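# Eight arms sort coloured parcels into matching trays

## Task

Move every parcel into the tray that shares its colour, leaving it lying flat on that tray's bottom surface.

## Robot and tools

Setup: eight identical i2rt Big YAM arms, arm1 to arm8. Each has six revolute joints, a two-finger gripper and a wrist camera. They work in one shared scene frame in metres: origin on the floor, +z up. Tabletops under the arms are at z=+0.720. Each arm's foot (base_link) points along its own +x. Foot positions and quaternions (w,x,y,z): arm1 (-2.151,-0.606,+0.766) q(+0.978,-0.005,-0.003,-0.210); arm2 (-0.854,-0.623,+0.797) q(+0.324,0,0,+0.946); arm3 (+0.435,-0.612,+0.752) q(+0.301,-0.002,-0.004,+0.954); arm4 (+1.688,-0.612,+0.754) q(+0.889,-0.002,+0.008,+0.458); arm5 (+2.165,+0.644,+0.790) q(+0.130,-0.001,-0.003,+0.991); arm6 (+0.850,+0.628,+0.817) q(+0.953,0,0,-0.304); arm7 (-0.424,+0.615,+0.799) q(+0.949,+0.001,+0.001,-0.314); arm8 (-1.661,+0.655,+0.757) q(+0.464,0,0,-0.886). Reach is roughly 1.0 m from the joint-1 axis.

The hand point lies between the finger pads, about 1 cm short of the tips. Fingers point along the hand's +z; they open and close along its y. hand_target is where the hand would be at the joint targets currently held. Printed hand positions get less accurate at long reach, and a hand commonly settles a centimetre or more from its goal.

Tool move: one action for any subset of arms. Each key arm1..arm8 holds that arm's part; arms left out get nothing new but may keep pushing toward earlier targets. An arm's part may contain:
- joints: absolute targets by name. joint1_rad -2.879 to 2.879 (rotation about the foot, positive counter-clockwise seen from above, 0 along the foot's +x); joint2_rad 0 to 3.141 (shoulder; 0 is upper arm pointing back roughly level, increasing lifts it up then forward); joint3_rad 0 to 3.019 (elbow; 0 folded, increasing opens); joint4_rad -1.692 to 1.57 (hand pitch, positive tips fingers up); joint5_rad -1.57 to 1.57 (sideways hand swing, positive to the arm's right); joint6_rad -2.094 to 2.094 (hand roll, positive clockwise viewed from behind); gripper_m 0 to 0.093, the fingertip gap in metres. Done-tolerances are ±0.045, ±0.14, ±0.09, ±0.055, ±0.03, ±0.035 rad and ±0.003 m.
- target: one list of seven numbers [x, y, z, qw, qx, qy, qz], an absolute hand pose in the scene frame, same layout as the hand line. The hand travels in a straight line from its hand_target toward it. When target is given, joints may contain only gripper_m.
- speed: top path speed in m/s, 0.002 to 0.5, default 0.25, only valid with target; rotation is capped at twice that in rad/s.
All motions in one action start together; all hand paths end together, paced by the slowest. Paths last 0.5 to 10 s and stop at 10 s even if short; an action is at most 15 s. Paths ignore obstacles and other arms, and hands lag, drift and may overshoot speed, especially near full stretch. Unknown keys make a call invalid; out-of-range values get it refused, and a refusal cancels the rest of that reply's move, wait and finished_scene calls. Joints take different times, so joint moves can sweep wide.

cameras (in move and wait): list of names from arm1_cam_wrist..arm8_cam_wrist and the fixed room cameras cam_arm1..cam_arm8, or "all"; omitted means all, [] means none. All images are 672x504.

Tool wait: seconds from 0 to 10; commands nothing, returns state and images. Tool zoom_image: camera plus region [x0, y0, x1, y1] in pixels of that camera's latest image, origin top-left, at most 504 by 504; only cameras in the newest images. Tool finished_scene: scene = current scene number; irreversible, and the parcels must stay in place afterwards without help.

Reading results: a "move" line lists each arm given motion, with done or its worst status. joint_status and hand_status describe how the last accepted action ended. off_target: stopped away from its goal, maybe still pushing. time_out: the arm couldn't finish; each joint keeps a nearby target and keeps pushing (on_its_own lists them; "held at" is a target, not a reading); resend reported positions to relax. "joint command not followed" / "pose unreachable": a self- and arm-collision check blocked the targets (not_followed); the arm may keep retrying. Arms under "as last shown" weren't commanded and repeat old values. Joint velocities are in rad/s (gripper m/s); "within noise" means stationary. Joint torques follow joint order, include gravity, have offsets and noise, and joints 3 and 4 wrap at ±28 N m. Image timestamps can lag state slightly.

Gripper: gripping hard parts, gripper_m reads up to about 0.005 below the part width (some read up to 0.002 above). Closed empty reads 0.000 to 0.003. To grip firmly command about 0.005 below the touch reading; soft things crush more with smaller targets. Release by commanding well above the reading. Force is about 50 to 64 N per pad.

Avoid: knocking anything out of the work area, dropping parcels or releasing them while moving, slamming, and arm-to-arm presses (including one gripper closing on another's fingers; the safety check may not catch meetings of fingers, housings or cameras). Arms don't stop on contact and keep pushing; long pushing, stretching or holding heats motors. MOTOR HOT appears at 85 °C; at 100 °C the arm goes limp for 30 to 60 s or more (OVER-TEMPERATURE FAULT, keys say limit_stop_at_motor_heat; resend targets afterwards). The simulation keeps running while you compose replies, holding the last command. Loose objects may occasionally get nudged.

Camera calibrations (K, distortion, T_world_to_cam, pos_world) are provided per camera; fixed cameras may be off by up to about 2.3 degrees and 9 mm, wrist camera poses depend on joint readings.

Each tool is called by a JSON object that holds its "op" and its "data", one argument or row to a line.

## Session

{"op": "move", "data": {
  "cameras": ["cam_arm1","cam_arm2","cam_arm3","cam_arm4","cam_arm5","cam_arm6","cam_arm7","cam_arm8"]
}}

Scene clock: 0.00 s.
Joint torques (N m): no reading
Heat: arm1: hottest joint1_rad 30 °C; arm2: hottest joint2_rad 29 °C; arm3: hottest joint2_rad 30 °C; arm4: hottest joint3_rad 33 °C; arm5: hottest joint3_rad 32 °C; arm6: hottest joint2_rad 30 °C; arm7: hottest joint3_rad 32 °C; arm8: hottest joint1_rad 29 °C.
Joint velocities: within noise
arm1.joint_positions: joint1_rad=+0.458 joint2_rad=+0.456 joint3_rad=+1.438 joint4_rad=-1.139 joint5_rad=+0.063 joint6_rad=-0.074 gripper_m=+0.09396
arm1.joint_status: not commanded
arm1.hand: x=-1.9866 y=-0.6052 z=+1.4040 quat_wxyz=(-0.650, +0.024, -0.759, +0.041) (m; scene frame)
arm1.hand_target: x=-1.9921 y=-0.6053 z=+1.4119 quat_wxyz=(-0.658, +0.023, -0.752, +0.041) (m; scene frame)
arm1.hand_status: not commanded
arm2.joint_positions: joint1_rad=-0.133 joint2_rad=+0.490 joint3_rad=+1.431 joint4_rad=-1.371 joint5_rad=+0.122 joint6_rad=+0.254 gripper_m=+0.09396
arm2.joint_status: not commanded
arm2.hand: x=-0.9557 y=-0.4897 z=+1.3731 quat_wxyz=(-0.193, +0.711, -0.448, -0.506) (m; scene frame)
arm2.hand_target: x=-0.9532 y=-0.4923 z=+1.3817 quat_wxyz=(-0.195, +0.705, -0.446, -0.516) (m; scene frame)
arm2.hand_status: not commanded
arm3.joint_positions: joint1_rad=+0.288 joint2_rad=+0.566 joint3_rad=+1.355 joint4_rad=-1.309 joint5_rad=+0.227 joint6_rad=-0.408 gripper_m=+0.09396
arm3.joint_status: not commanded
arm3.hand: x=+0.2384 y=-0.5089 z=+1.2929 quat_wxyz=(-0.272, +0.862, -0.018, -0.428) (m; scene frame)
arm3.hand_target: x=+0.2407 y=-0.5098 z=+1.3061 quat_wxyz=(-0.276, +0.854, -0.020, -0.440) (m; scene frame)
arm3.hand_status: not commanded
arm4.joint_positions: joint1_rad=-0.202 joint2_rad=+0.526 joint3_rad=+1.372 joint4_rad=-1.530 joint5_rad=+0.176 joint6_rad=+0.279 gripper_m=+0.09396
arm4.joint_status: not commanded
arm4.hand: x=+1.8391 y=-0.5129 z=+1.2624 quat_wxyz=(-0.405, +0.175, -0.887, -0.138) (m; scene frame)
arm4.hand_target: x=+1.8372 y=-0.5146 z=+1.2716 quat_wxyz=(-0.414, +0.173, -0.882, -0.143) (m; scene frame)
arm4.hand_status: not commanded
arm5.joint_positions: joint1_rad=+0.150 joint2_rad=+0.484 joint3_rad=+1.403 joint4_rad=-1.356 joint5_rad=-0.018 joint6_rad=+0.258 gripper_m=+0.09396
arm5.joint_status: not commanded
arm5.hand: x=+1.9905 y=+0.6571 z=+1.3561 quat_wxyz=(+0.044, +0.831, -0.149, -0.534) (m; scene frame)
arm5.hand_target: x=+1.9935 y=+0.6567 z=+1.3668 quat_wxyz=(+0.045, +0.825, -0.147, -0.545) (m; scene frame)
arm5.hand_status: not commanded
arm6.joint_positions: joint1_rad=+0.005 joint2_rad=+0.600 joint3_rad=+1.377 joint4_rad=-1.425 joint5_rad=+0.198 joint6_rad=-0.419 gripper_m=+0.09396
arm6.joint_status: not commanded
arm6.hand: x=+1.0055 y=+0.4776 z=+1.3387 quat_wxyz=(-0.341, -0.130, -0.883, +0.295) (m; scene frame)
arm6.hand_target: x=+1.0039 y=+0.4787 z=+1.3519 quat_wxyz=(-0.354, -0.130, -0.876, +0.302) (m; scene frame)
arm6.hand_status: not commanded
arm7.joint_positions: joint1_rad=-0.316 joint2_rad=+0.535 joint3_rad=+1.368 joint4_rad=-1.177 joint5_rad=-0.073 joint6_rad=-0.126 gripper_m=+0.09396
arm7.joint_status: not commanded
arm7.hand: x=-0.2873 y=+0.4416 z=+1.3804 quat_wxyz=(-0.508, -0.311, -0.757, +0.270) (m; scene frame)
arm7.hand_target: x=-0.2897 y=+0.4449 z=+1.3917 quat_wxyz=(-0.517, -0.307, -0.750, +0.275) (m; scene frame)
arm7.hand_status: not commanded
arm8.joint_positions: joint1_rad=+0.154 joint2_rad=+0.581 joint3_rad=+1.368 joint4_rad=-1.211 joint5_rad=-0.224 joint6_rad=+0.370 gripper_m=+0.09396
arm8.joint_status: not commanded
arm8.hand: x=-1.7287 y=+0.4302 z=+1.3236 quat_wxyz=(-0.435, -0.755, -0.361, +0.333) (m; scene frame)
arm8.hand_target: x=-1.7273 y=+0.4330 z=+1.3347 quat_wxyz=(-0.441, -0.748, -0.360, +0.341) (m; scene frame)
arm8.hand_status: not commanded
pictures: cam_arm1, cam_arm2, cam_arm3, cam_arm4, cam_arm5, cam_arm6, cam_arm7, cam_arm8

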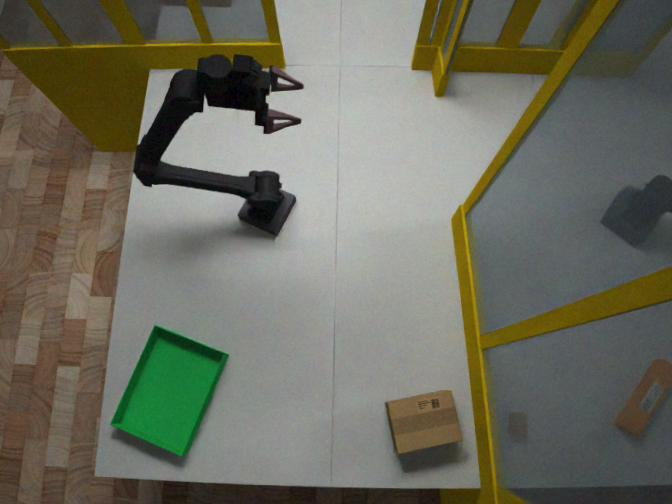

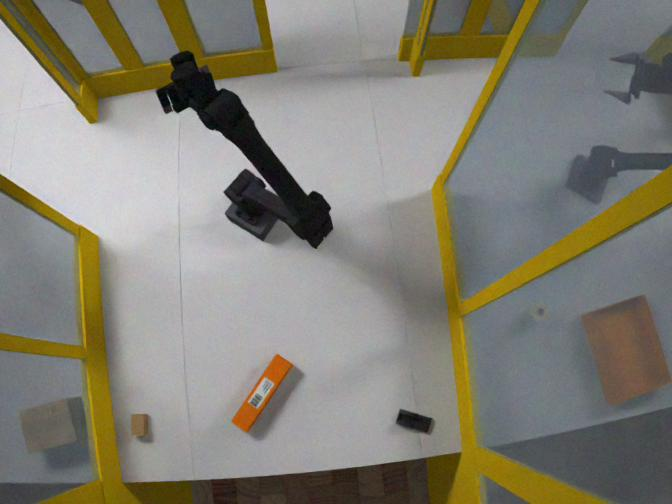

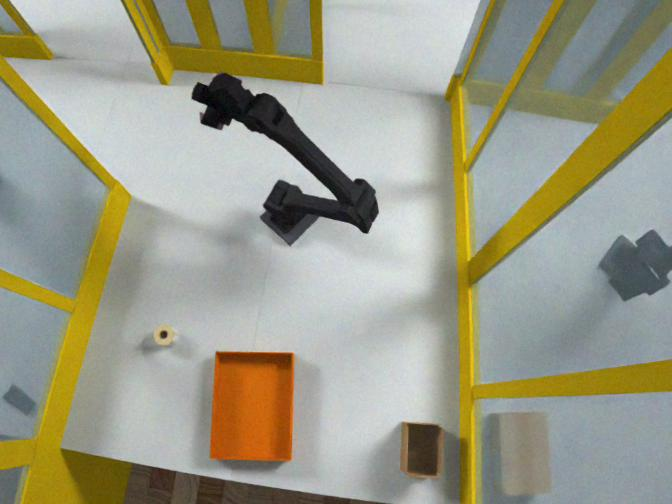

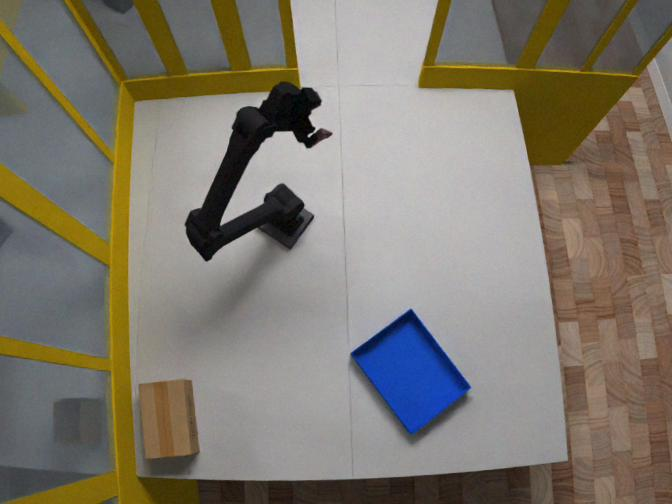

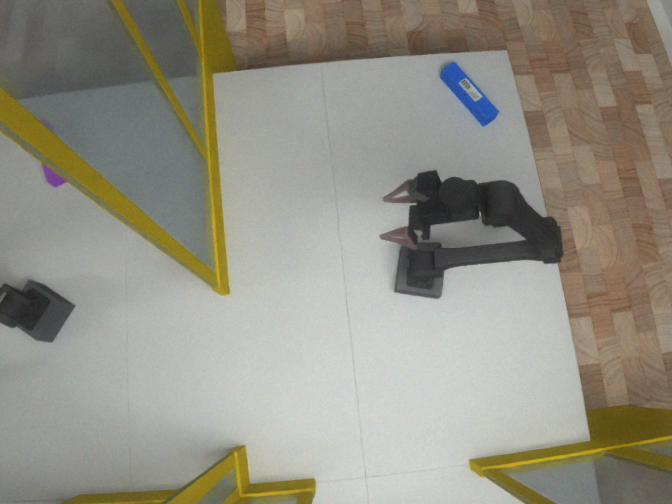

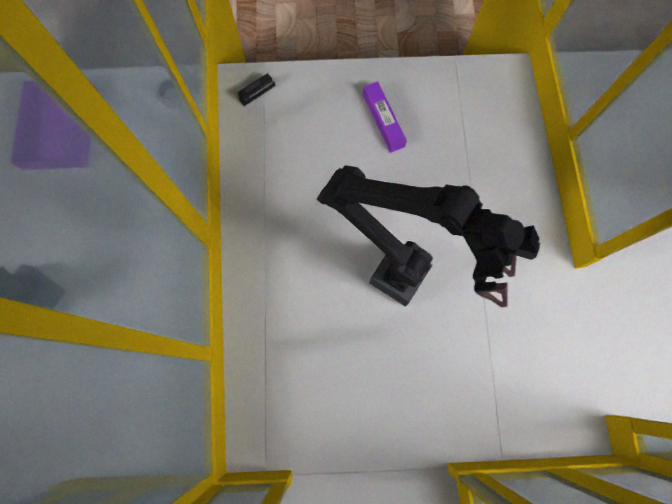

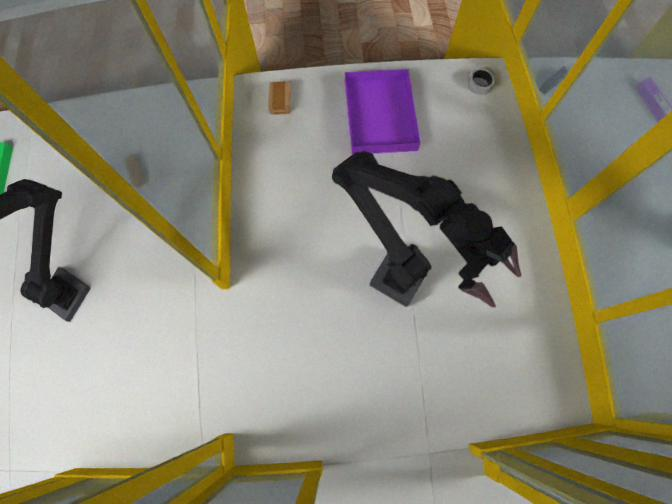

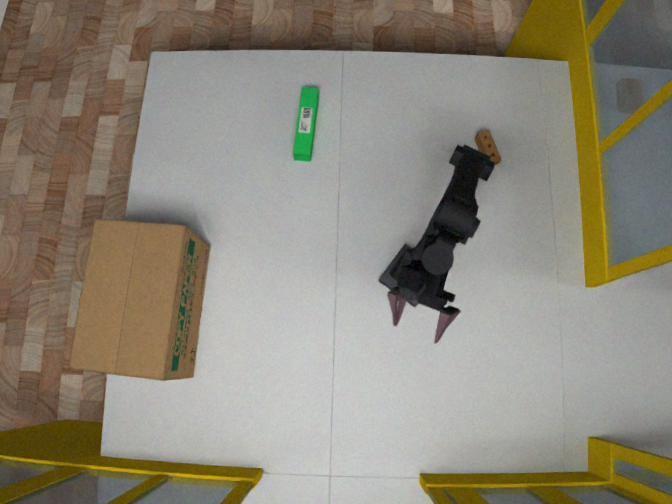

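{"op": "move", "data": {
  "arm8": {"joints":{"joint1_rad":-1.946,"joint2_rad":0.55,"joint3_rad":1.43,"joint4_rad":-1.5,"joint5_rad":0,"joint6_rad":0.66}},
  "arm2": {"joints":{"joint1_rad":2.17,"joint2_rad":0.55,"joint3_rad":1.43,"joint4_rad":-1.5,"joint5_rad":0,"joint6_rad":0.6}},
  "arm6": {"joints":{"joint1_rad":2.202,"joint2_rad":0.55,"joint3_rad":1.43,"joint4_rad":-1.5,"joint5_rad":0,"joint6_rad":-0.4}},
  "arm5": {"joints":{"joint1_rad":-1.716,"joint2_rad":0.55,"joint3_rad":1.43,"joint4_rad":-1.5,"joint5_rad":0,"joint6_rad":-1.03}},
  "arm1": {"joints":{"joint1_rad":1.538,"joint2_rad":0.55,"joint3_rad":1.43,"joint4_rad":-1.5,"joint5_rad":0,"joint6_rad":0}},
  "arm4": {"joints":{"joint1_rad":0.161,"joint2_rad":0.55,"joint3_rad":1.43,"joint4_rad":-1.5,"joint5_rad":0,"joint6_rad":0}},
  "arm3": {"joints":{"joint1_rad":0.204,"joint2_rad":0.55,"joint3_rad":1.43,"joint4_rad":-1.5,"joint5_rad":0,"joint6_rad":0}},
  "arm7": {"joints":{"joint1_rad":-1.03,"joint2_rad":0.55,"joint3_rad":1.43,"joint4_rad":-1.5,"joint5_rad":0,"joint6_rad":0}},
  "cameras": []
}}

{"op": "move", "data": {
  "arm8": {"target":[-2.018,1.195,0.92,0,-0.682,0.731,0],"speed":0.3},
  "arm2": {"target":[-0.89,-1.24,0.92,0,0.899,0.438,0],"speed":0.3},
  "arm6": {"target":[0.841,1.307,0.92,0,-0.8387,0.5446,0],"speed":0.3},
  "arm5": {"target":[2.454,1.32,0.92,0,-0.891,0.454,0],"speed":0.3},
  "cameras": ["arm2_cam_wrist","arm5_cam_wrist","arm6_cam_wrist","arm8_cam_wrist"]
}}

Scene clock: 102.57 s.
Joint torques (N m): arm1=[2.2 3.72 7.02 1.11 0.02 0.06] | arm2=[0.85 2.96 6.86 1.54 -0.08 0.03] | arm3=[-1.73 1.03 11.92 0.91 -0.26 0.14] | arm4=[1.26 3.84 12.41 2.4 -0.15 -0.04] | arm5=[-1.14 3.96 7.46 1.21 -0.17 -0.13] | arm6=[0.21 3.19 10.67 1.07 -0.02 0.03] | arm7=[-1.08 2.26 13.35 0.88 0.04 0.22] | arm8=[1.2 3.37 12.21 0.8 0.03 -0.02]
Heat: arm1: hottest joint3_rad 31 °C; arm2: hottest joint3_rad 35 °C; arm3: hottest joint3_rad 32 °C; arm4: hottest joint3_rad 39 °C; arm5: hottest joint3_rad 35 °C; arm6: hottest joint3_rad 34 °C; arm7: hottest joint3_rad 43 °C; arm8: hottest joint3_rad 36 °C.
move: arm1 done; arm2 done; arm3 done; arm4 done; arm5 done; arm6 done; arm7 done; arm8 done
Joint velocities: within noise
arm1.joint_positions: joint1_rad=+1.525 joint2_rad=+0.555 joint3_rad=+1.431 joint4_rad=-1.486 joint5_rad=+0.002 joint6_rad=-0.008 gripper_m=+0.09397
arm1.joint_status: all done
arm1.hand: x=-2.0702 y=-0.4388 z=+1.3046 quat_wxyz=(-0.394, +0.469, -0.755, -0.235) (m; scene frame)
arm1.hand_target: x=-2.0742 y=-0.4411 z=+1.3023 quat_wxyz=(-0.387, +0.472, -0.755, -0.237) (m; scene frame)
arm1.hand_status: not commanded
arm2.joint_positions: joint1_rad=+2.162 joint2_rad=+0.555 joint3_rad=+1.429 joint4_rad=-1.490 joint5_rad=+0.003 joint6_rad=+0.586 gripper_m=+0.09399
arm2.joint_status: all done
arm2.hand: x=-0.8675 y=-0.8047 z=+1.3358 quat_wxyz=(+0.396, +0.797, +0.392, -0.232) (m; scene frame)
arm2.hand_target: x=-0.8654 y=-0.8012 z=+1.3350 quat_wxyz=(+0.398, +0.799, +0.391, -0.226) (m; scene frame)
arm2.hand_status: not commanded
arm3.joint_positions: joint1_rad=+0.219 joint2_rad=+0.558 joint3_rad=+1.381 joint4_rad=-1.489 joint5_rad=+0.004 joint6_rad=-0.016 gripper_m=+0.09396
arm3.joint_status: all done
arm3.hand: x=+0.2576 y=-0.5413 z=+1.2679 quat_wxyz=(-0.093, +0.884, -0.167, -0.426) (m; scene frame)
arm3.hand_target: x=+0.2689 y=-0.5441 z=+1.2889 quat_wxyz=(-0.095, +0.872, -0.178, -0.446) (m; scene frame)
arm3.hand_status: not commanded
arm4.joint_positions: joint1_rad=+0.146 joint2_rad=+0.543 joint3_rad=+1.382 joint4_rad=-1.517 joint5_rad=+0.002 joint6_rad=+0.009 gripper_m=+0.09397
arm4.joint_status: all done
arm4.hand: x=+1.7760 y=-0.4473 z=+1.2654 quat_wxyz=(-0.361, +0.468, -0.775, -0.225) (m; scene frame)
arm4.hand_target: x=+1.7731 y=-0.4468 z=+1.2890 quat_wxyz=(-0.382, +0.470, -0.758, -0.241) (m; scene frame)
arm4.hand_status: not commanded
arm5.joint_positions: joint1_rad=-1.708 joint2_rad=+0.554 joint3_rad=+1.403 joint4_rad=-1.489 joint5_rad=-0.001 joint6_rad=-1.020 gripper_m=+0.09398
arm5.joint_status: all done
arm5.hand: x=+2.2348 y=+0.8115 z=+1.3189 quat_wxyz=(-0.451, +0.794, -0.407, -0.034) (m; scene frame)
arm5.hand_target: x=+2.2335 y=+0.8042 z=+1.3294 quat_wxyz=(-0.460, +0.790, -0.404, -0.030) (m; scene frame)
arm5.hand_status: not commanded
arm6.joint_positions: joint1_rad=+2.192 joint2_rad=+0.554 joint3_rad=+1.386 joint4_rad=-1.492 joint5_rad=+0.001 joint6_rad=-0.409 gripper_m=+0.09398
arm6.joint_status: all done
arm6.hand: x=+0.8504 y=+0.8153 z=+1.3360 quat_wxyz=(-0.367, +0.752, -0.492, -0.242) (m; scene frame)
arm6.hand_target: x=+0.8486 y=+0.8063 z=+1.3550 quat_wxyz=(-0.380, +0.744, -0.486, -0.256) (m; scene frame)
arm6.hand_status: not commanded
arm7.joint_positions: joint1_rad=-1.021 joint2_rad=+0.542 joint3_rad=+1.374 joint4_rad=-1.489 joint5_rad=-0.003 joint6_rad=-0.009 gripper_m=+0.09396
arm7.joint_status: all done
arm7.hand: x=-0.4399 y=+0.4299 z=+1.3148 quat_wxyz=(-0.296, -0.659, -0.610, +0.326) (m; scene frame)
arm7.hand_target: x=-0.4414 y=+0.4364 z=+1.3367 quat_wxyz=(-0.306, -0.659, -0.597, +0.339) (m; scene frame)
arm7.hand_status: not commanded
arm8.joint_positions: joint1_rad=-1.940 joint2_rad=+0.555 joint3_rad=+1.386 joint4_rad=-1.490 joint5_rad=-0.002 joint6_rad=+0.653 gripper_m=+0.09399
arm8.joint_status: all done
arm8.hand: x=-1.7664 y=+0.8112 z=+1.2767 quat_wxyz=(+0.069, -0.617, +0.653, +0.434) (m; scene frame)
arm8.hand_target: x=-1.7597 y=+0.8039 z=+1.2950 quat_wxyz=(+0.073, -0.606, +0.651, +0.451) (m; scene frame)
arm8.hand_status: not commanded
pictures: none
No camera images: "cameras" was empty.

Scene clock: 106.07 s.
Joint torques (N m): arm1=[2.08 3.55 7.01 1.1 0 0.07] | arm2=[0.79 -22.24 11.49 0.09 -0.08 0.08] | arm3=[-1.85 1.03 11.92 0.91 -0.26 0.12] | arm4=[1.26 3.9 12.41 2.41 -0.15 -0.04] | arm5=[-1.67 -20.07 10.21 -0.29 -0.25 -0.16] | arm6=[0.32 -16.15 12.62 -0.21 0.05 -0.05] | arm7=[-1.03 2.26 13.33 0.88 0.05 0.2] | arm8=[1.26 -19.66 14.54 -0.7 0.08 0]
Heat: arm1: hottest joint3_rad 31 °C; arm2: hottest joint3_rad 35 °C; arm3: hottest joint3_rad 32 °C; arm4: hottest joint3_rad 40 °C; arm5: hottest joint3_rad 36 °C; arm6: hottest joint3_rad 35 °C; arm7: hottest joint3_rad 44 °C; arm8: hottest joint3_rad 36 °C.
move: arm2 off_target; arm5 off_target; arm6 off_target; arm8 off_target
Joint velocities: within noise
arm1, arm3, arm4, arm7: as last shown
arm2.joint_positions: joint1_rad=+2.167 joint2_rad=+1.998 joint3_rad=+1.760 joint4_rad=-1.359 joint5_rad=+0.003 joint6_rad=+0.593 gripper_m=+0.09399
arm2.joint_status: not commanded
arm2.hand: x=-0.8943 y=-1.2271 z=+0.9081 quat_wxyz=(-0.012, +0.898, +0.441, +0.005) (m; scene frame)
arm2.hand_target: x=-0.8900 y=-1.2394 z=+0.9201 quat_wxyz=(+0.000, +0.899, +0.438, +0.000) (m; scene frame)
arm2.hand_status: off_target (0.018 m and 1.6 deg from the pose sent, 0.602 m and 54.7 deg at the start)
arm3.hand: x=+0.2576 y=-0.5413 z=+1.2679 quat_wxyz=(-0.093, +0.884, -0.168, -0.426) (m; scene frame)
arm4.joint_positions: joint1_rad=+0.146 joint2_rad=+0.543 joint3_rad=+1.382 joint4_rad=-1.517 joint5_rad=+0.002 joint6_rad=+0.008 gripper_m=+0.09397
arm5.joint_positions: joint1_rad=-1.708 joint2_rad=+2.429 joint3_rad=+2.511 joint4_rad=-1.674 joint5_rad=+0.000 joint6_rad=-1.022 gripper_m=+0.09398
arm5.joint_status: not commanded
arm5.hand: x=+2.4468 y=+1.3144 z=+0.9075 quat_wxyz=(+0.007, +0.890, -0.456, +0.001) (m; scene frame)
arm5.hand_target: x=+2.4537 y=+1.3192 z=+0.9199 quat_wxyz=(-0.007, +0.891, -0.454, +0.000) (m; scene frame)
arm5.hand_status: off_target (0.015 m and 0.9 deg from the pose sent, 0.682 m and 53.7 deg at the start; a joint's target at an end of its range on 19 of 105 steps)
arm6.joint_positions: joint1_rad=+2.192 joint2_rad=+2.183 joint3_rad=+2.015 joint4_rad=-1.432 joint5_rad=-0.001 joint6_rad=-0.409 gripper_m=+0.09398
arm6.joint_status: not commanded
arm6.hand: x=+0.8484 y=+1.2925 z=+0.9090 quat_wxyz=(+0.013, +0.837, -0.547, +0.008) (m; scene frame)
arm6.hand_target: x=+0.8410 y=+1.3062 z=+0.9202 quat_wxyz=(-0.001, +0.839, -0.545, -0.001) (m; scene frame)
arm6.hand_status: off_target (0.020 m and 1.7 deg from the pose sent, 0.644 m and 52.2 deg at the start)
arm8.joint_positions: joint1_rad=-1.944 joint2_rad=+2.063 joint3_rad=+1.972 joint4_rad=-1.506 joint5_rad=-0.002 joint6_rad=+0.653 gripper_m=+0.09399
arm8.joint_status: not commanded
arm8.hand: x=-2.0149 y=+1.1820 z=+0.9088 quat_wxyz=(-0.004, -0.685, +0.728, -0.013) (m; scene frame)
arm8.hand_target: x=-2.0175 y=+1.1945 z=+0.9200 quat_wxyz=(+0.000, -0.682, +0.731, +0.001) (m; scene frame)
arm8.hand_status: off_target (0.017 m and 1.6 deg from the pose sent, 0.581 m and 52.2 deg at the start)
pictures: arm2_cam_wrist, arm5_cam_wrist, arm6_cam_wrist, arm8_cam_wrist
camera_calibration:
arm2_cam_wrist: T_world_to_cam=[[-0.787808, 0.615199, 0.0298092, 0.0221066], [0.506568, 0.619649, 0.599519, 0.673414], [0.350352, 0.487407, -0.799805, 1.75829], [0, 0, 0, 1]] pos_world=[-0.939734, -1.28788, 1.0019]
arm5_cam_wrist: T_world_to_cam=[[0.817941, 0.575264, -0.00658135, -2.75039], [0.472679, -0.665471, 0.577688, -0.798527], [0.327944, -0.475626, -0.816231, 0.687577], [0, 0, 0, 1]] pos_world=[2.40162, 1.37783, 1.00442]
arm6_cam_wrist: T_world_to_cam=[[0.913329, 0.407171, -0.00650583, -1.29659], [0.330312, -0.731393, 0.596622, 0.128643], [0.238169, -0.547061, -0.802496, 1.35882], [0, 0, 0, 1]] pos_world=[0.818095, 1.36538, 1.00526]
arm8_cam_wrist: T_world_to_cam=[[0.997768, -0.0666615, 0.00388244, 2.08667], [-0.0552056, -0.790797, 0.609584, 0.273796], [-0.0375656, -0.608437, -0.792712, 1.48438], [0, 0, 0, 1]] pos_world=[-2.01114, 1.25877, 1.00168]

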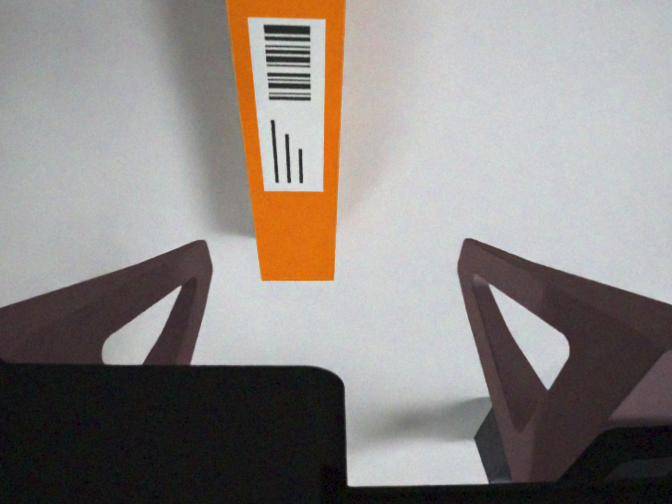

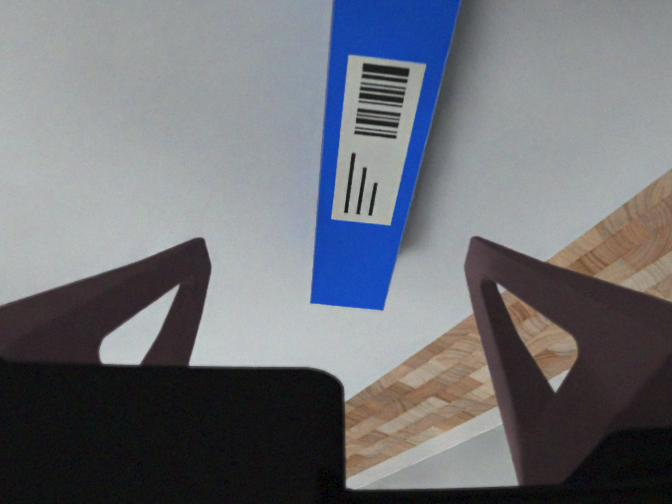

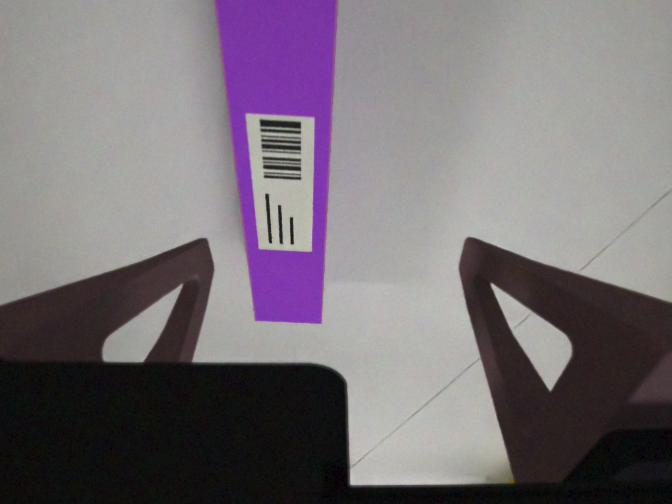

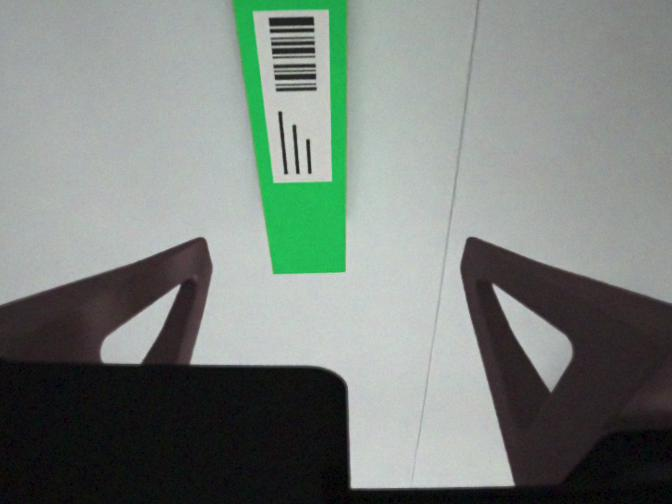

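{"op": "move", "data": {
  "arm8": {"target":[-2.042,1.209,0.768,0,-0.6915,0.7224,0],"speed":0.2},
  "arm2": {"target":[-0.887,-1.262,0.765,0,0.906,0.4226,0],"speed":0.2},
  "arm6": {"target":[0.824,1.26,0.762,0,-0.824,0.566,0],"speed":0.2},
  "arm5": {"target":[2.469,1.339,0.77,0,-0.8616,0.5075,0],"speed":0.2},
  "cameras": []
}}

{"op": "move", "data": {
  "arm8": {"joints":{"gripper_m":0.05}},
  "arm2": {"joints":{"gripper_m":0.05}},
  "arm6": {"joints":{"gripper_m":0.05}},
  "arm5": {"joints":{"gripper_m":0.05}},
  "cameras": ["arm2_cam_wrist","arm5_cam_wrist","arm6_cam_wrist","arm8_cam_wrist"]
}}

Scene clock: 140.27 s.
Joint torques (N m): arm1=[2.2 3.49 6.98 1.18 0.04 0.07] | arm2=[0.85 -23.71 8.28 0.88 -0.07 0.08] | arm3=[-1.79 0.91 11.95 0.9 -0.27 0.13] | arm4=[1.32 3.9 12.41 2.41 -0.15 -0.04] | arm5=[-1.67 -21.48 9.01 0.46 -0.3 0.05] | arm6=[0.21 -16.03 7.54 0.57 0.06 0] | arm7=[-1.14 2.26 13.35 0.84 0.05 0.21] | arm8=[2.32 -21.54 10.25 0.2 0.07 -0.09]
Heat: arm1: hottest joint3_rad 32 °C; arm2: hottest joint3_rad 36 °C; arm3: hottest joint3_rad 33 °C; arm4: hottest joint3_rad 41 °C; arm5: hottest joint3_rad 40 °C; arm6: hottest joint3_rad 39 °C; arm7: hottest joint3_rad 49 °C; arm8: hottest joint3_rad 38 °C.
move: arm2 done; arm5 off_target; arm6 done; arm8 done
Joint velocities: within noise
arm1, arm3, arm4, arm7: as last shown
arm1.joint_positions: joint1_rad=+1.525 joint2_rad=+0.555 joint3_rad=+1.431 joint4_rad=-1.486 joint5_rad=+0.002 joint6_rad=-0.007 gripper_m=+0.09397
arm2.joint_positions: joint1_rad=+2.173 joint2_rad=+2.200 joint3_rad=+1.710 joint4_rad=-1.092 joint5_rad=+0.002 joint6_rad=+0.633 gripper_m=+0.09399
arm2.joint_status: not commanded
arm2.hand: x=-0.8922 y=-1.2555 z=+0.7678 quat_wxyz=(-0.006, +0.905, +0.425, +0.002) (m; scene frame)
arm2.hand_target: x=-0.8871 y=-1.2618 z=+0.7650 quat_wxyz=(+0.000, +0.906, +0.423, +0.000) (m; scene frame)
arm2.hand_status: done (0.009 m and 0.8 deg from the pose sent, 0.148 m and 2.7 deg at the start)
arm5.joint_positions: joint1_rad=-1.714 joint2_rad=+2.598 joint3_rad=+2.432 joint4_rad=-1.460 joint5_rad=+0.000 joint6_rad=-0.929 gripper_m=+0.09398
arm5.joint_status: not commanded
arm5.hand: x=+2.4583 y=+1.3285 z=+0.7557 quat_wxyz=(+0.023, +0.866, -0.499, +0.003) (m; scene frame)
arm5.hand_target: x=+2.4688 y=+1.3383 z=+0.7703 quat_wxyz=(+0.000, +0.862, -0.507, +0.000) (m; scene frame)
arm5.hand_status: off_target (0.021 m and 2.9 deg from the pose sent, 0.141 m and 6.8 deg at the start)
arm6.joint_positions: joint1_rad=+2.221 joint2_rad=+2.218 joint3_rad=+1.670 joint4_rad=-1.035 joint5_rad=-0.001 joint6_rad=-0.334 gripper_m=+0.09398
arm6.joint_status: not commanded
arm6.hand: x=+0.8305 y=+1.2554 z=+0.7642 quat_wxyz=(+0.005, +0.824, -0.566, +0.003) (m; scene frame)
arm6.hand_target: x=+0.8240 y=+1.2599 z=+0.7622 quat_wxyz=(+0.000, +0.824, -0.566, +0.000) (m; scene frame)
arm6.hand_status: done (0.008 m and 0.7 deg from the pose sent, 0.152 m and 3.1 deg at the start)
arm8.joint_positions: joint1_rad=-1.939 joint2_rad=+2.234 joint3_rad=+1.897 joint4_rad=-1.243 joint5_rad=-0.002 joint6_rad=+0.653 gripper_m=+0.09399
arm8.joint_status: not commanded
arm8.hand: x=-2.0354 y=+1.2068 z=+0.7717 quat_wxyz=(-0.002, -0.687, +0.727, -0.005) (m; scene frame)
arm8.hand_target: x=-2.0419 y=+1.2088 z=+0.7680 quat_wxyz=(+0.000, -0.691, +0.722, +0.000) (m; scene frame)
arm8.hand_status: done (0.008 m and 1.0 deg from the pose sent, 0.146 m and 1.8 deg at the start)
pictures: none
No camera images: "cameras" was empty.

Scene clock: 140.87 s.
Joint torques (N m): arm1=[2.08 3.78 7.01 1.18 0.02 0.05] | arm2=[0.85 -23.65 8.25 0.85 -0.04 0.07] | arm3=[-1.73 1.03 11.92 0.9 -0.26 0.13] | arm4=[1.32 3.84 12.41 2.41 -0.15 -0.03] | arm5=[-1.44 -22.89 9.16 0.47 -0.25 -0.02] | arm6=[0.21 -15.79 7.51 0.58 0.06 -0.01] | arm7=[-1.26 2.14 13.35 0.85 0.05 0.21] | arm8=[2.2 -21.42 10.3 0.24 0.06 -0.1]
Heat: arm1: hottest joint3_rad 32 °C; arm2: hottest joint3_rad 36 °C; arm3: hottest joint3_rad 33 °C; arm4: hottest joint3_rad 41 °C; arm5: hottest joint3_rad 41 °C; arm6: hottest joint3_rad 39 °C; arm7: hottest joint3_rad 49 °C; arm8: hottest joint3_rad 38 °C.
move: arm2 off_target; arm5 off_target; arm6 off_target; arm8 off_target
Joint velocities: within noise
arm1, arm3, arm4, arm7: as last shown
arm2.joint_positions: joint1_rad=+2.173 joint2_rad=+2.200 joint3_rad=+1.710 joint4_rad=-1.091 joint5_rad=+0.002 joint6_rad=+0.634 gripper_m=+0.05867
arm2.joint_status: gripper_m off_target (ended at +0.05871, target +0.05000)
arm2.hand: x=-0.8921 y=-1.2557 z=+0.7678 quat_wxyz=(-0.006, +0.905, +0.425, +0.002) (m; scene frame)
arm2.hand_target: x=-0.8870 y=-1.2618 z=+0.7650 quat_wxyz=(+0.000, +0.906, +0.423, +0.000) (m; scene frame)
arm2.hand_status: not commanded
arm5.joint_positions: joint1_rad=-1.714 joint2_rad=+2.598 joint3_rad=+2.432 joint4_rad=-1.459 joint5_rad=+0.000 joint6_rad=-0.928 gripper_m=+0.05897
arm5.joint_status: gripper_m off_target (ended at +0.05901, target +0.05000)
arm5.hand: x=+2.4583 y=+1.3287 z=+0.7557 quat_wxyz=(+0.023, +0.866, -0.500, +0.003) (m; scene frame)
arm5.hand_target: x=+2.4688 y=+1.3383 z=+0.7703 quat_wxyz=(+0.000, +0.862, -0.507, +0.000) (m; scene frame)
arm5.hand_status: not commanded
arm6.joint_positions: joint1_rad=+2.221 joint2_rad=+2.218 joint3_rad=+1.670 joint4_rad=-1.035 joint5_rad=-0.001 joint6_rad=-0.332 gripper_m=+0.05952
arm6.joint_status: gripper_m off_target (ended at +0.05954, target +0.05000)
arm6.hand: x=+0.8302 y=+1.2555 z=+0.7642 quat_wxyz=(+0.005, +0.824, -0.567, +0.003) (m; scene frame)
arm6.hand_target: x=+0.8239 y=+1.2600 z=+0.7622 quat_wxyz=(+0.000, +0.824, -0.566, +0.000) (m; scene frame)
arm6.hand_status: not commanded
arm8.joint_positions: joint1_rad=-1.939 joint2_rad=+2.234 joint3_rad=+1.897 joint4_rad=-1.243 joint5_rad=-0.002 joint6_rad=+0.653 gripper_m=+0.05974
arm8.joint_status: gripper_m off_target (ended at +0.05978, target +0.05000)
arm8.hand: x=-2.0354 y=+1.2069 z=+0.7717 quat_wxyz=(-0.002, -0.687, +0.727, -0.005) (m; scene frame)
arm8.hand_target: x=-2.0419 y=+1.2089 z=+0.7680 quat_wxyz=(+0.000, -0.691, +0.722, +0.000) (m; scene frame)
arm8.hand_status: not commanded
pictures: arm2_cam_wrist, arm5_cam_wrist, arm6_cam_wrist, arm8_cam_wrist
camera_calibration:
arm2_cam_wrist: T_world_to_cam=[[-0.765946, 0.642566, 0.0208834, 0.106312], [0.528308, 0.610575, 0.58999, 0.789482], [0.366357, 0.462934, -0.80714, 1.64838], [0, 0, 0, 1]] pos_world=[-0.939556, -1.31344, 0.862468]
arm5_cam_wrist: T_world_to_cam=[[0.871429, 0.489564, -0.0306398, -2.76847], [0.409893, -0.692456, 0.59371, -0.52859], [0.269442, -0.529935, -0.804095, 0.773558], [0, 0, 0, 1]] pos_world=[2.42076, 1.39925, 0.851019]
arm6_cam_wrist: T_world_to_cam=[[0.931681, 0.363274, 0.00154447, -1.2323], [0.29413, -0.756832, 0.583689, 0.265862], [0.213208, -0.543357, -0.811976, 1.24997], [0, 0, 0, 1]] pos_world=[0.803412, 1.32806, 0.861669]
arm8_cam_wrist: T_world_to_cam=[[0.998051, -0.062099, -0.00613315, 2.11204], [-0.0460699, -0.799573, 0.598799, 0.413457], [-0.0420887, -0.59735, -0.800876, 1.37384], [0, 0, 0, 1]] pos_world=[-2.03106, 1.28241, 0.865653]

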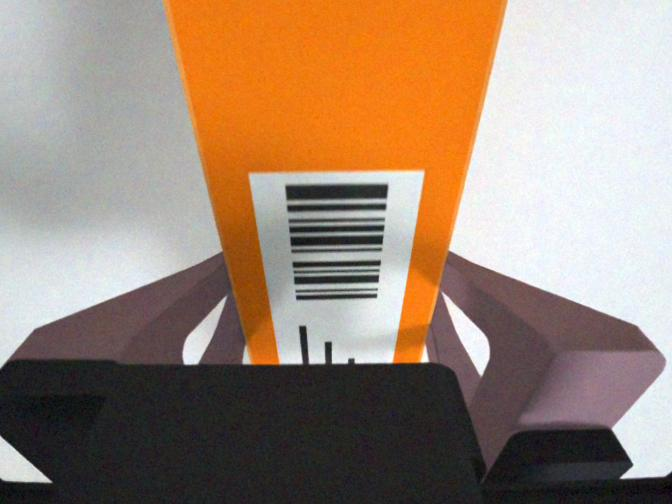

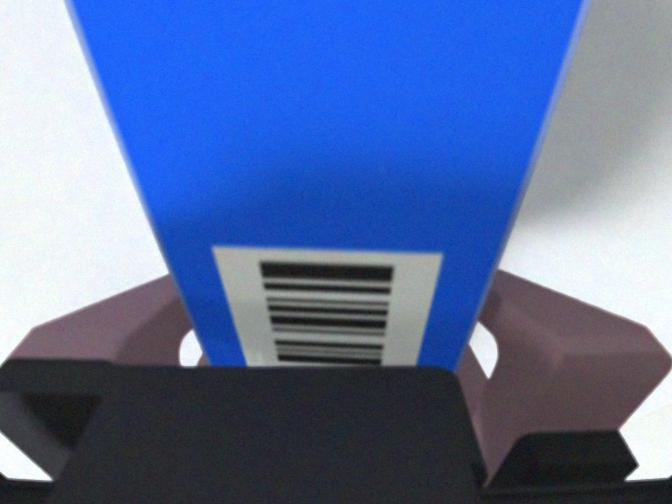

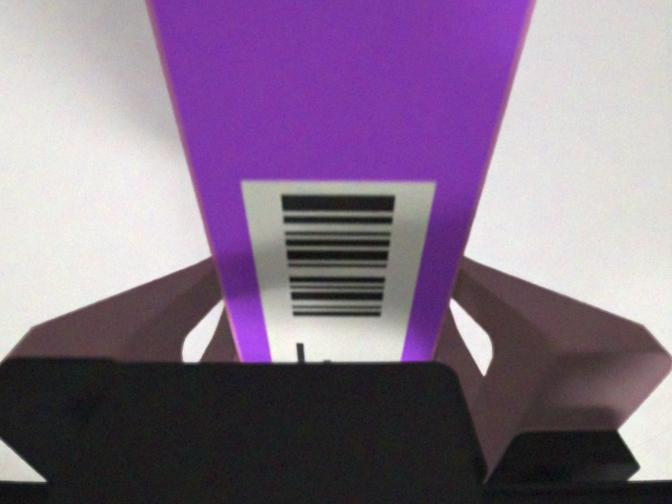

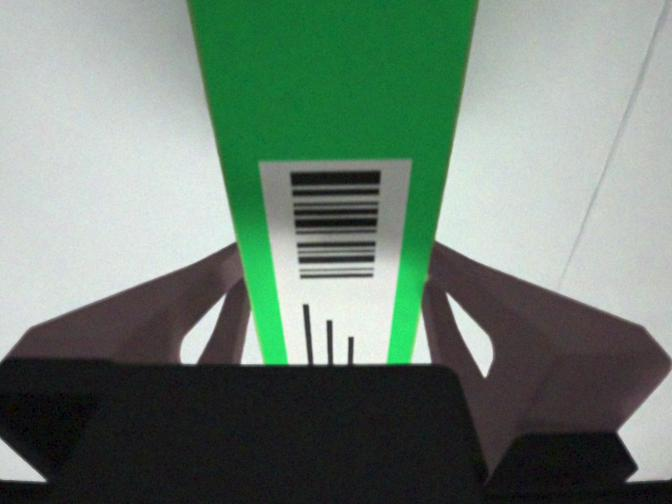

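{"op": "move", "data": {
  "arm8": {"target":[-2.035,1.207,0.90,0,-0.6915,0.7224,0],"speed":0.25},
  "arm2": {"target":[-0.892,-1.256,0.90,0,0.906,0.4226,0],"speed":0.25},
  "arm6": {"target":[0.830,1.2555,0.90,0,-0.824,0.566,0],"speed":0.25},
  "arm5": {"target":[2.458,1.329,0.90,0,-0.8616,0.5075,0],"speed":0.25},
  "cameras": []
}}

{"op": "move", "data": {
  "arm8": {"joints":{"joint2_rad":1.0,"joint3_rad":1.8,"joint4_rad":-1.6}},
  "arm2": {"joints":{"joint2_rad":1.0,"joint3_rad":1.8,"joint4_rad":-1.6}},
  "arm6": {"joints":{"joint2_rad":1.0,"joint3_rad":1.8,"joint4_rad":-1.6}},
  "arm5": {"joints":{"joint2_rad":1.0,"joint3_rad":1.8,"joint4_rad":-1.6}},
  "cameras": ["arm8_cam_wrist","arm2_cam_wrist","arm6_cam_wrist","arm5_cam_wrist"]
}}

{"op": "move", "data": {
  "arm8": {"joints":{"joint1_rad":0.326,"joint6_rad":-0.28}},
  "arm2": {"joints":{"joint1_rad":-2.049,"joint6_rad":0.433}},
  "arm6": {"joints":{"joint1_rad":-1.154,"joint6_rad":-0.20}},
  "arm5": {"joints":{"joint1_rad":1.572,"joint6_rad":-0.258}},
  "cameras": []
}}

Scene clock: 208.47 s.
Joint torques (N m): arm1=[2.43 3.96 6.97 1.21 0.02 0.09] | arm2=[0.21 -22.3 11.08 0.13 -0.03 -0.01] | arm3=[-1.61 1.08 11.93 0.91 -0.26 0.12] | arm4=[1.26 3.9 12.41 2.41 -0.15 -0.03] | arm5=[-1.14 -21.83 9.88 -0.16 -0.27 0] | arm6=[-0.5 -16.67 11.58 -0.25 0.06 -0.11] | arm7=[-1.03 2.37 13.37 0.88 0.04 0.21] | arm8=[1.79 -20.95 14.32 -0.68 0.02 -0.1]
Heat: arm1: hottest joint3_rad 33 °C; arm2: hottest joint3_rad 36 °C; arm3: hottest joint3_rad 34 °C; arm4: hottest joint3_rad 44 °C; arm5: hottest joint3_rad 42 °C; arm6: hottest joint3_rad 36 °C; arm7: hottest joint3_rad 53 °C; arm8: hottest joint2_rad 44 °C.
move: arm2 off_target; arm5 off_target; arm6 off_target; arm8 off_target
Joint velocities: within noise
arm1, arm3, arm4, arm7: as last shown
arm2.joint_positions: joint1_rad=+2.173 joint2_rad=+2.047 joint3_rad=+1.805 joint4_rad=-1.340 joint5_rad=+0.002 joint6_rad=+0.634 gripper_m=+0.05867
arm2.joint_status: not commanded
arm2.hand: x=-0.8915 y=-1.2457 z=+0.8951 quat_wxyz=(-0.006, +0.905, +0.425, +0.002) (m; scene frame)
arm2.hand_target: x=-0.8921 y=-1.2557 z=+0.9000 quat_wxyz=(+0.000, +0.906, +0.423, +0.000) (m; scene frame)
arm2.hand_status: off_target (0.011 m and 0.8 deg from the pose sent, 0.132 m and 0.7 deg at the start)
arm5.joint_positions: joint1_rad=-1.714 joint2_rad=+2.491 joint3_rad=+2.565 joint4_rad=-1.674 joint5_rad=+0.000 joint6_rad=-0.921 gripper_m=+0.05897
arm5.joint_status: not commanded
arm5.hand: x=+2.4551 y=+1.3217 z=+0.8837 quat_wxyz=(+0.011, +0.864, -0.503, +0.002) (m; scene frame)
arm5.hand_target: x=+2.4577 y=+1.3281 z=+0.8998 quat_wxyz=(-0.005, +0.862, -0.507, -0.001) (m; scene frame)
arm5.hand_status: off_target (0.018 m and 1.4 deg from the pose sent, 0.144 m and 2.8 deg at the start; pose on its path clipped on 5 of 44 steps; a joint's target at an end of its range on 20 of 44 steps)
arm6.joint_positions: joint1_rad=+2.221 joint2_rad=+2.071 joint3_rad=+1.733 joint4_rad=-1.284 joint5_rad=-0.001 joint6_rad=-0.332 gripper_m=+0.05952
arm6.joint_status: not commanded
arm6.hand: x=+0.8308 y=+1.2390 z=+0.8753 quat_wxyz=(+0.021, +0.823, -0.567, +0.014) (m; scene frame)
arm6.hand_target: x=+0.8299 y=+1.2544 z=+0.9001 quat_wxyz=(+0.000, +0.824, -0.566, +0.000) (m; scene frame)
arm6.hand_status: off_target (0.030 m and 2.9 deg from the pose sent, 0.136 m and 0.7 deg at the start)
arm8.joint_positions: joint1_rad=-1.939 joint2_rad=+2.134 joint3_rad=+2.034 joint4_rad=-1.498 joint5_rad=-0.001 joint6_rad=+0.648 gripper_m=+0.05974
arm8.joint_status: not commanded
arm8.hand: x=-2.0285 y=+1.1971 z=+0.8871 quat_wxyz=(-0.003, -0.688, +0.725, -0.014) (m; scene frame)
arm8.hand_target: x=-2.0346 y=+1.2064 z=+0.9000 quat_wxyz=(+0.000, -0.691, +0.722, +0.000) (m; scene frame)
arm8.hand_status: off_target (0.018 m and 1.7 deg from the pose sent, 0.128 m and 0.9 deg at the start)
pictures: none
No camera images: "cameras" was empty.

Scene clock: 210.77 s.
Joint torques (N m): arm1=[2.32 3.84 6.99 1.24 0 0.08] | arm2=[0.21 -4.48 7.47 1.51 -0.05 -0.05] | arm3=[-1.73 1.08 11.95 0.9 -0.26 0.13] | arm4=[1.26 3.9 12.41 2.41 -0.15 -0.03] | arm5=[-0.5 -1.85 6.23 1.69 -0.23 0.05] | arm6=[-0.56 -1.44 8.31 1.09 0.07 -0.08] | arm7=[-1.03 2.2 13.41 0.87 0.04 0.2] | arm8=[1.79 -2.96 8.42 0.8 0.02 -0.12]
Heat: arm1: hottest joint3_rad 33 °C; arm2: hottest joint3_rad 36 °C; arm3: hottest joint3_rad 34 °C; arm4: hottest joint3_rad 44 °C; arm5: hottest joint3_rad 41 °C; arm6: hottest joint3_rad 36 °C; arm7: hottest joint3_rad 53 °C; arm8: hottest joint2_rad 43 °C.
move: arm2 done; arm5 done; arm6 done; arm8 done
Joint velocities: within noise
arm1, arm3, arm4, arm7: as last shown
arm2.joint_positions: joint1_rad=+2.173 joint2_rad=+1.006 joint3_rad=+1.796 joint4_rad=-1.594 joint5_rad=+0.002 joint6_rad=+0.634 gripper_m=+0.05866
arm2.joint_status: all done
arm2.hand: x=-0.8733 y=-0.9391 z=+1.3777 quat_wxyz=(+0.327, +0.840, +0.394, -0.179) (m; scene frame)
arm2.hand_target: x=-0.8728 y=-0.9347 z=+1.3805 quat_wxyz=(+0.330, +0.840, +0.392, -0.179) (m; scene frame)
arm2.hand_status: not commanded
arm5.joint_positions: joint1_rad=-1.714 joint2_rad=+1.008 joint3_rad=+1.791 joint4_rad=-1.608 joint5_rad=+0.000 joint6_rad=-0.920 gripper_m=+0.05891
arm5.joint_status: all done
arm5.hand: x=+2.2869 y=+0.9299 z=+1.3681 quat_wxyz=(-0.364, +0.804, -0.468, -0.045) (m; scene frame)
arm5.hand_target: x=+2.2855 y=+0.9271 z=+1.3758 quat_wxyz=(-0.376, +0.798, -0.469, -0.048) (m; scene frame)
arm5.hand_status: not commanded
arm6.joint_positions: joint1_rad=+2.221 joint2_rad=+0.999 joint3_rad=+1.787 joint4_rad=-1.596 joint5_rad=-0.001 joint6_rad=-0.332 gripper_m=+0.05952
arm6.joint_status: all done
arm6.hand: x=+0.8406 y=+0.9415 z=+1.3955 quat_wxyz=(-0.299, +0.765, -0.526, -0.221) (m; scene frame)
arm6.hand_target: x=+0.8406 y=+0.9398 z=+1.4007 quat_wxyz=(-0.303, +0.764, -0.525, -0.223) (m; scene frame)
arm6.hand_status: not commanded
arm8.joint_positions: joint1_rad=-1.939 joint2_rad=+1.008 joint3_rad=+1.800 joint4_rad=-1.595 joint5_rad=-0.001 joint6_rad=+0.646 gripper_m=+0.05974
arm8.joint_status: all done
arm8.hand: x=-1.8386 y=+0.9178 z=+1.3391 quat_wxyz=(+0.060, -0.639, +0.672, +0.369) (m; scene frame)
arm8.hand_target: x=-1.8358 y=+0.9140 z=+1.3407 quat_wxyz=(+0.062, -0.641, +0.670, +0.370) (m; scene frame)
arm8.hand_status: not commanded
pictures: arm2_cam_wrist, arm5_cam_wrist, arm6_cam_wrist, arm8_cam_wrist
camera_calibration:
arm2_cam_wrist: T_world_to_cam=[[-0.775227, 0.486465, -0.402958, 0.333823], [0.541663, 0.840135, -0.0278339, 1.30479], [0.324999, -0.239845, -0.914795, 1.43941], [0, 0, 0, 1]] pos_world=[-0.915774, -0.913353, 1.4876]
arm5_cam_wrist: T_world_to_cam=[[0.790059, 0.284245, 0.54315, -2.8131], [0.294299, -0.953095, 0.0706963, 0.124187], [0.537769, 0.103994, -0.836654, -0.0577912], [0, 0, 0, 1]] pos_world=[2.21704, 0.923981, 1.4708]
arm6_cam_wrist: T_world_to_cam=[[0.934872, 0.267373, 0.23351, -1.36491], [0.300047, -0.946687, -0.117286, 0.80861], [0.189702, 0.179711, -0.965255, 1.14266], [0, 0, 0, 1]] pos_world=[0.81663, 0.925091, 1.51652]
arm8_cam_wrist: T_world_to_cam=[[0.898437, 0.091376, -0.42949, 2.14414], [0.0911408, -0.995613, -0.0211666, 1.11402], [-0.42954, -0.0201272, -0.902823, 0.558232], [0, 0, 0, 1]] pos_world=[-1.78812, 0.924444, 1.44845]

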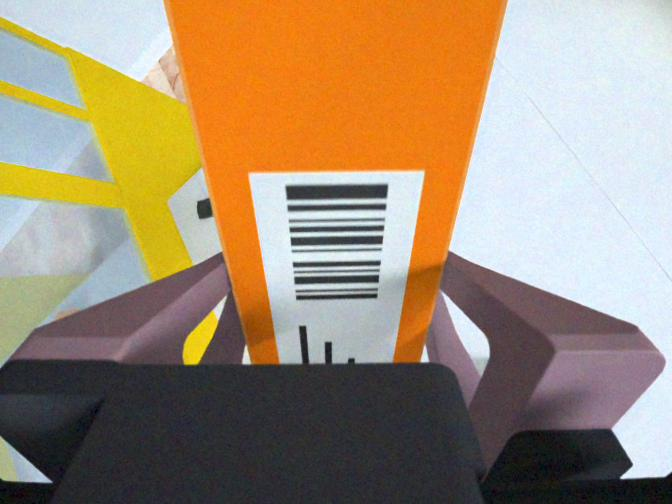

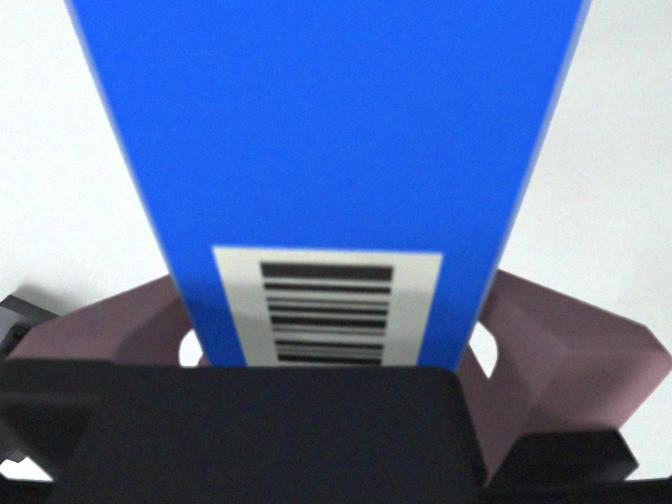

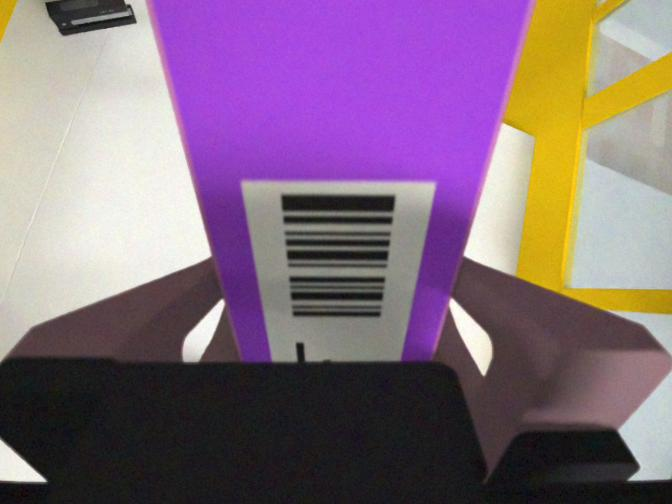

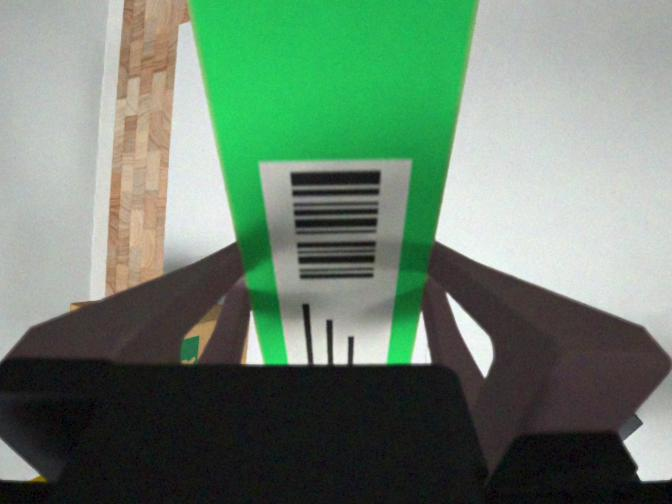

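Scene clock: 213.60 s.
Joint torques (N m): arm1=[2.49 3.55 7.02 1.21 0.02 0.09] | arm2=[-0.38 -4.78 8.06 1.51 -0.03 -0.21] | arm3=[-1.73 0.97 11.9 0.9 -0.26 0.13] | arm4=[1.26 3.9 12.4 2.41 -0.15 -0.03] | arm5=[0.09 -2.73 6.6 1.73 -0.15 0.05] | arm6=[-1.38 -3.02 8.35 1.06 0.02 0.01] | arm7=[-1.08 2.32 13.35 0.88 0.06 0.2] | arm8=[2.26 -2.96 8.4 0.81 -0.02 -0.09]
Heat: arm1: hottest joint3_rad 33 °C; arm2: hottest joint3_rad 36 °C; arm3: hottest joint3_rad 34 °C; arm4: hottest joint3_rad 44 °C; arm5: hottest joint3_rad 41 °C; arm6: hottest joint3_rad 36 °C; arm7: hottest joint3_rad 53 °C; arm8: hottest joint2_rad 42 °C.
move: arm2 done; arm5 done; arm6 done; arm8 done
Joint velocities: within noise
arm1, arm3, arm4, arm7: as last shown
arm2.joint_positions: joint1_rad=-2.041 joint2_rad=+1.008 joint3_rad=+1.789 joint4_rad=-1.594 joint5_rad=+0.001 joint6_rad=+0.446 gripper_m=+0.05882
arm2.joint_status: all done
arm2.hand: x=-0.5663 y=-0.4889 z=+1.3745 quat_wxyz=(-0.334, -0.003, -0.929, -0.158) (m; scene frame)
arm2.hand_target: x=-0.5706 y=-0.4934 z=+1.3809 quat_wxyz=(-0.341, -0.001, -0.927, -0.158) (m; scene frame)
arm2.hand_status: not commanded
arm5.joint_positions: joint1_rad=+1.564 joint2_rad=+1.009 joint3_rad=+1.787 joint4_rad=-1.608 joint5_rad=-0.001 joint6_rad=-0.268 gripper_m=+0.05914
arm5.joint_status: all done
arm5.hand: x=+2.0789 y=+0.3365 z=+1.3619 quat_wxyz=(+0.179, +0.660, +0.660, -0.311) (m; scene frame)
arm5.hand_target: x=+2.0823 y=+0.3394 z=+1.3716 quat_wxyz=(+0.189, +0.657, +0.656, -0.321) (m; scene frame)
arm5.hand_status: not commanded
arm6.joint_positions: joint1_rad=-1.145 joint2_rad=+1.015 joint3_rad=+1.787 joint4_rad=-1.596 joint5_rad=+0.000 joint6_rad=-0.208 gripper_m=+0.05950
arm6.joint_status: all done
arm6.hand: x=+0.7889 y=+0.3139 z=+1.3909 quat_wxyz=(-0.201, -0.653, -0.664, +0.304) (m; scene frame)
arm6.hand_target: x=+0.7877 y=+0.3229 z=+1.4007 quat_wxyz=(-0.207, -0.656, -0.655, +0.314) (m; scene frame)
arm6.hand_status: not commanded
arm8.joint_positions: joint1_rad=+0.321 joint2_rad=+1.008 joint3_rad=+1.800 joint4_rad=-1.595 joint5_rad=-0.001 joint6_rad=-0.273 gripper_m=+0.05974
arm8.joint_status: all done
arm8.hand: x=-1.7504 y=+0.3522 z=+1.3396 quat_wxyz=(-0.182, -0.660, -0.651, +0.328) (m; scene frame)
arm8.hand_target: x=-1.7477 y=+0.3563 z=+1.3413 quat_wxyz=(-0.182, -0.655, -0.655, +0.329) (m; scene frame)
arm8.hand_status: not commanded
pictures: none
No camera images: "cameras" was empty.


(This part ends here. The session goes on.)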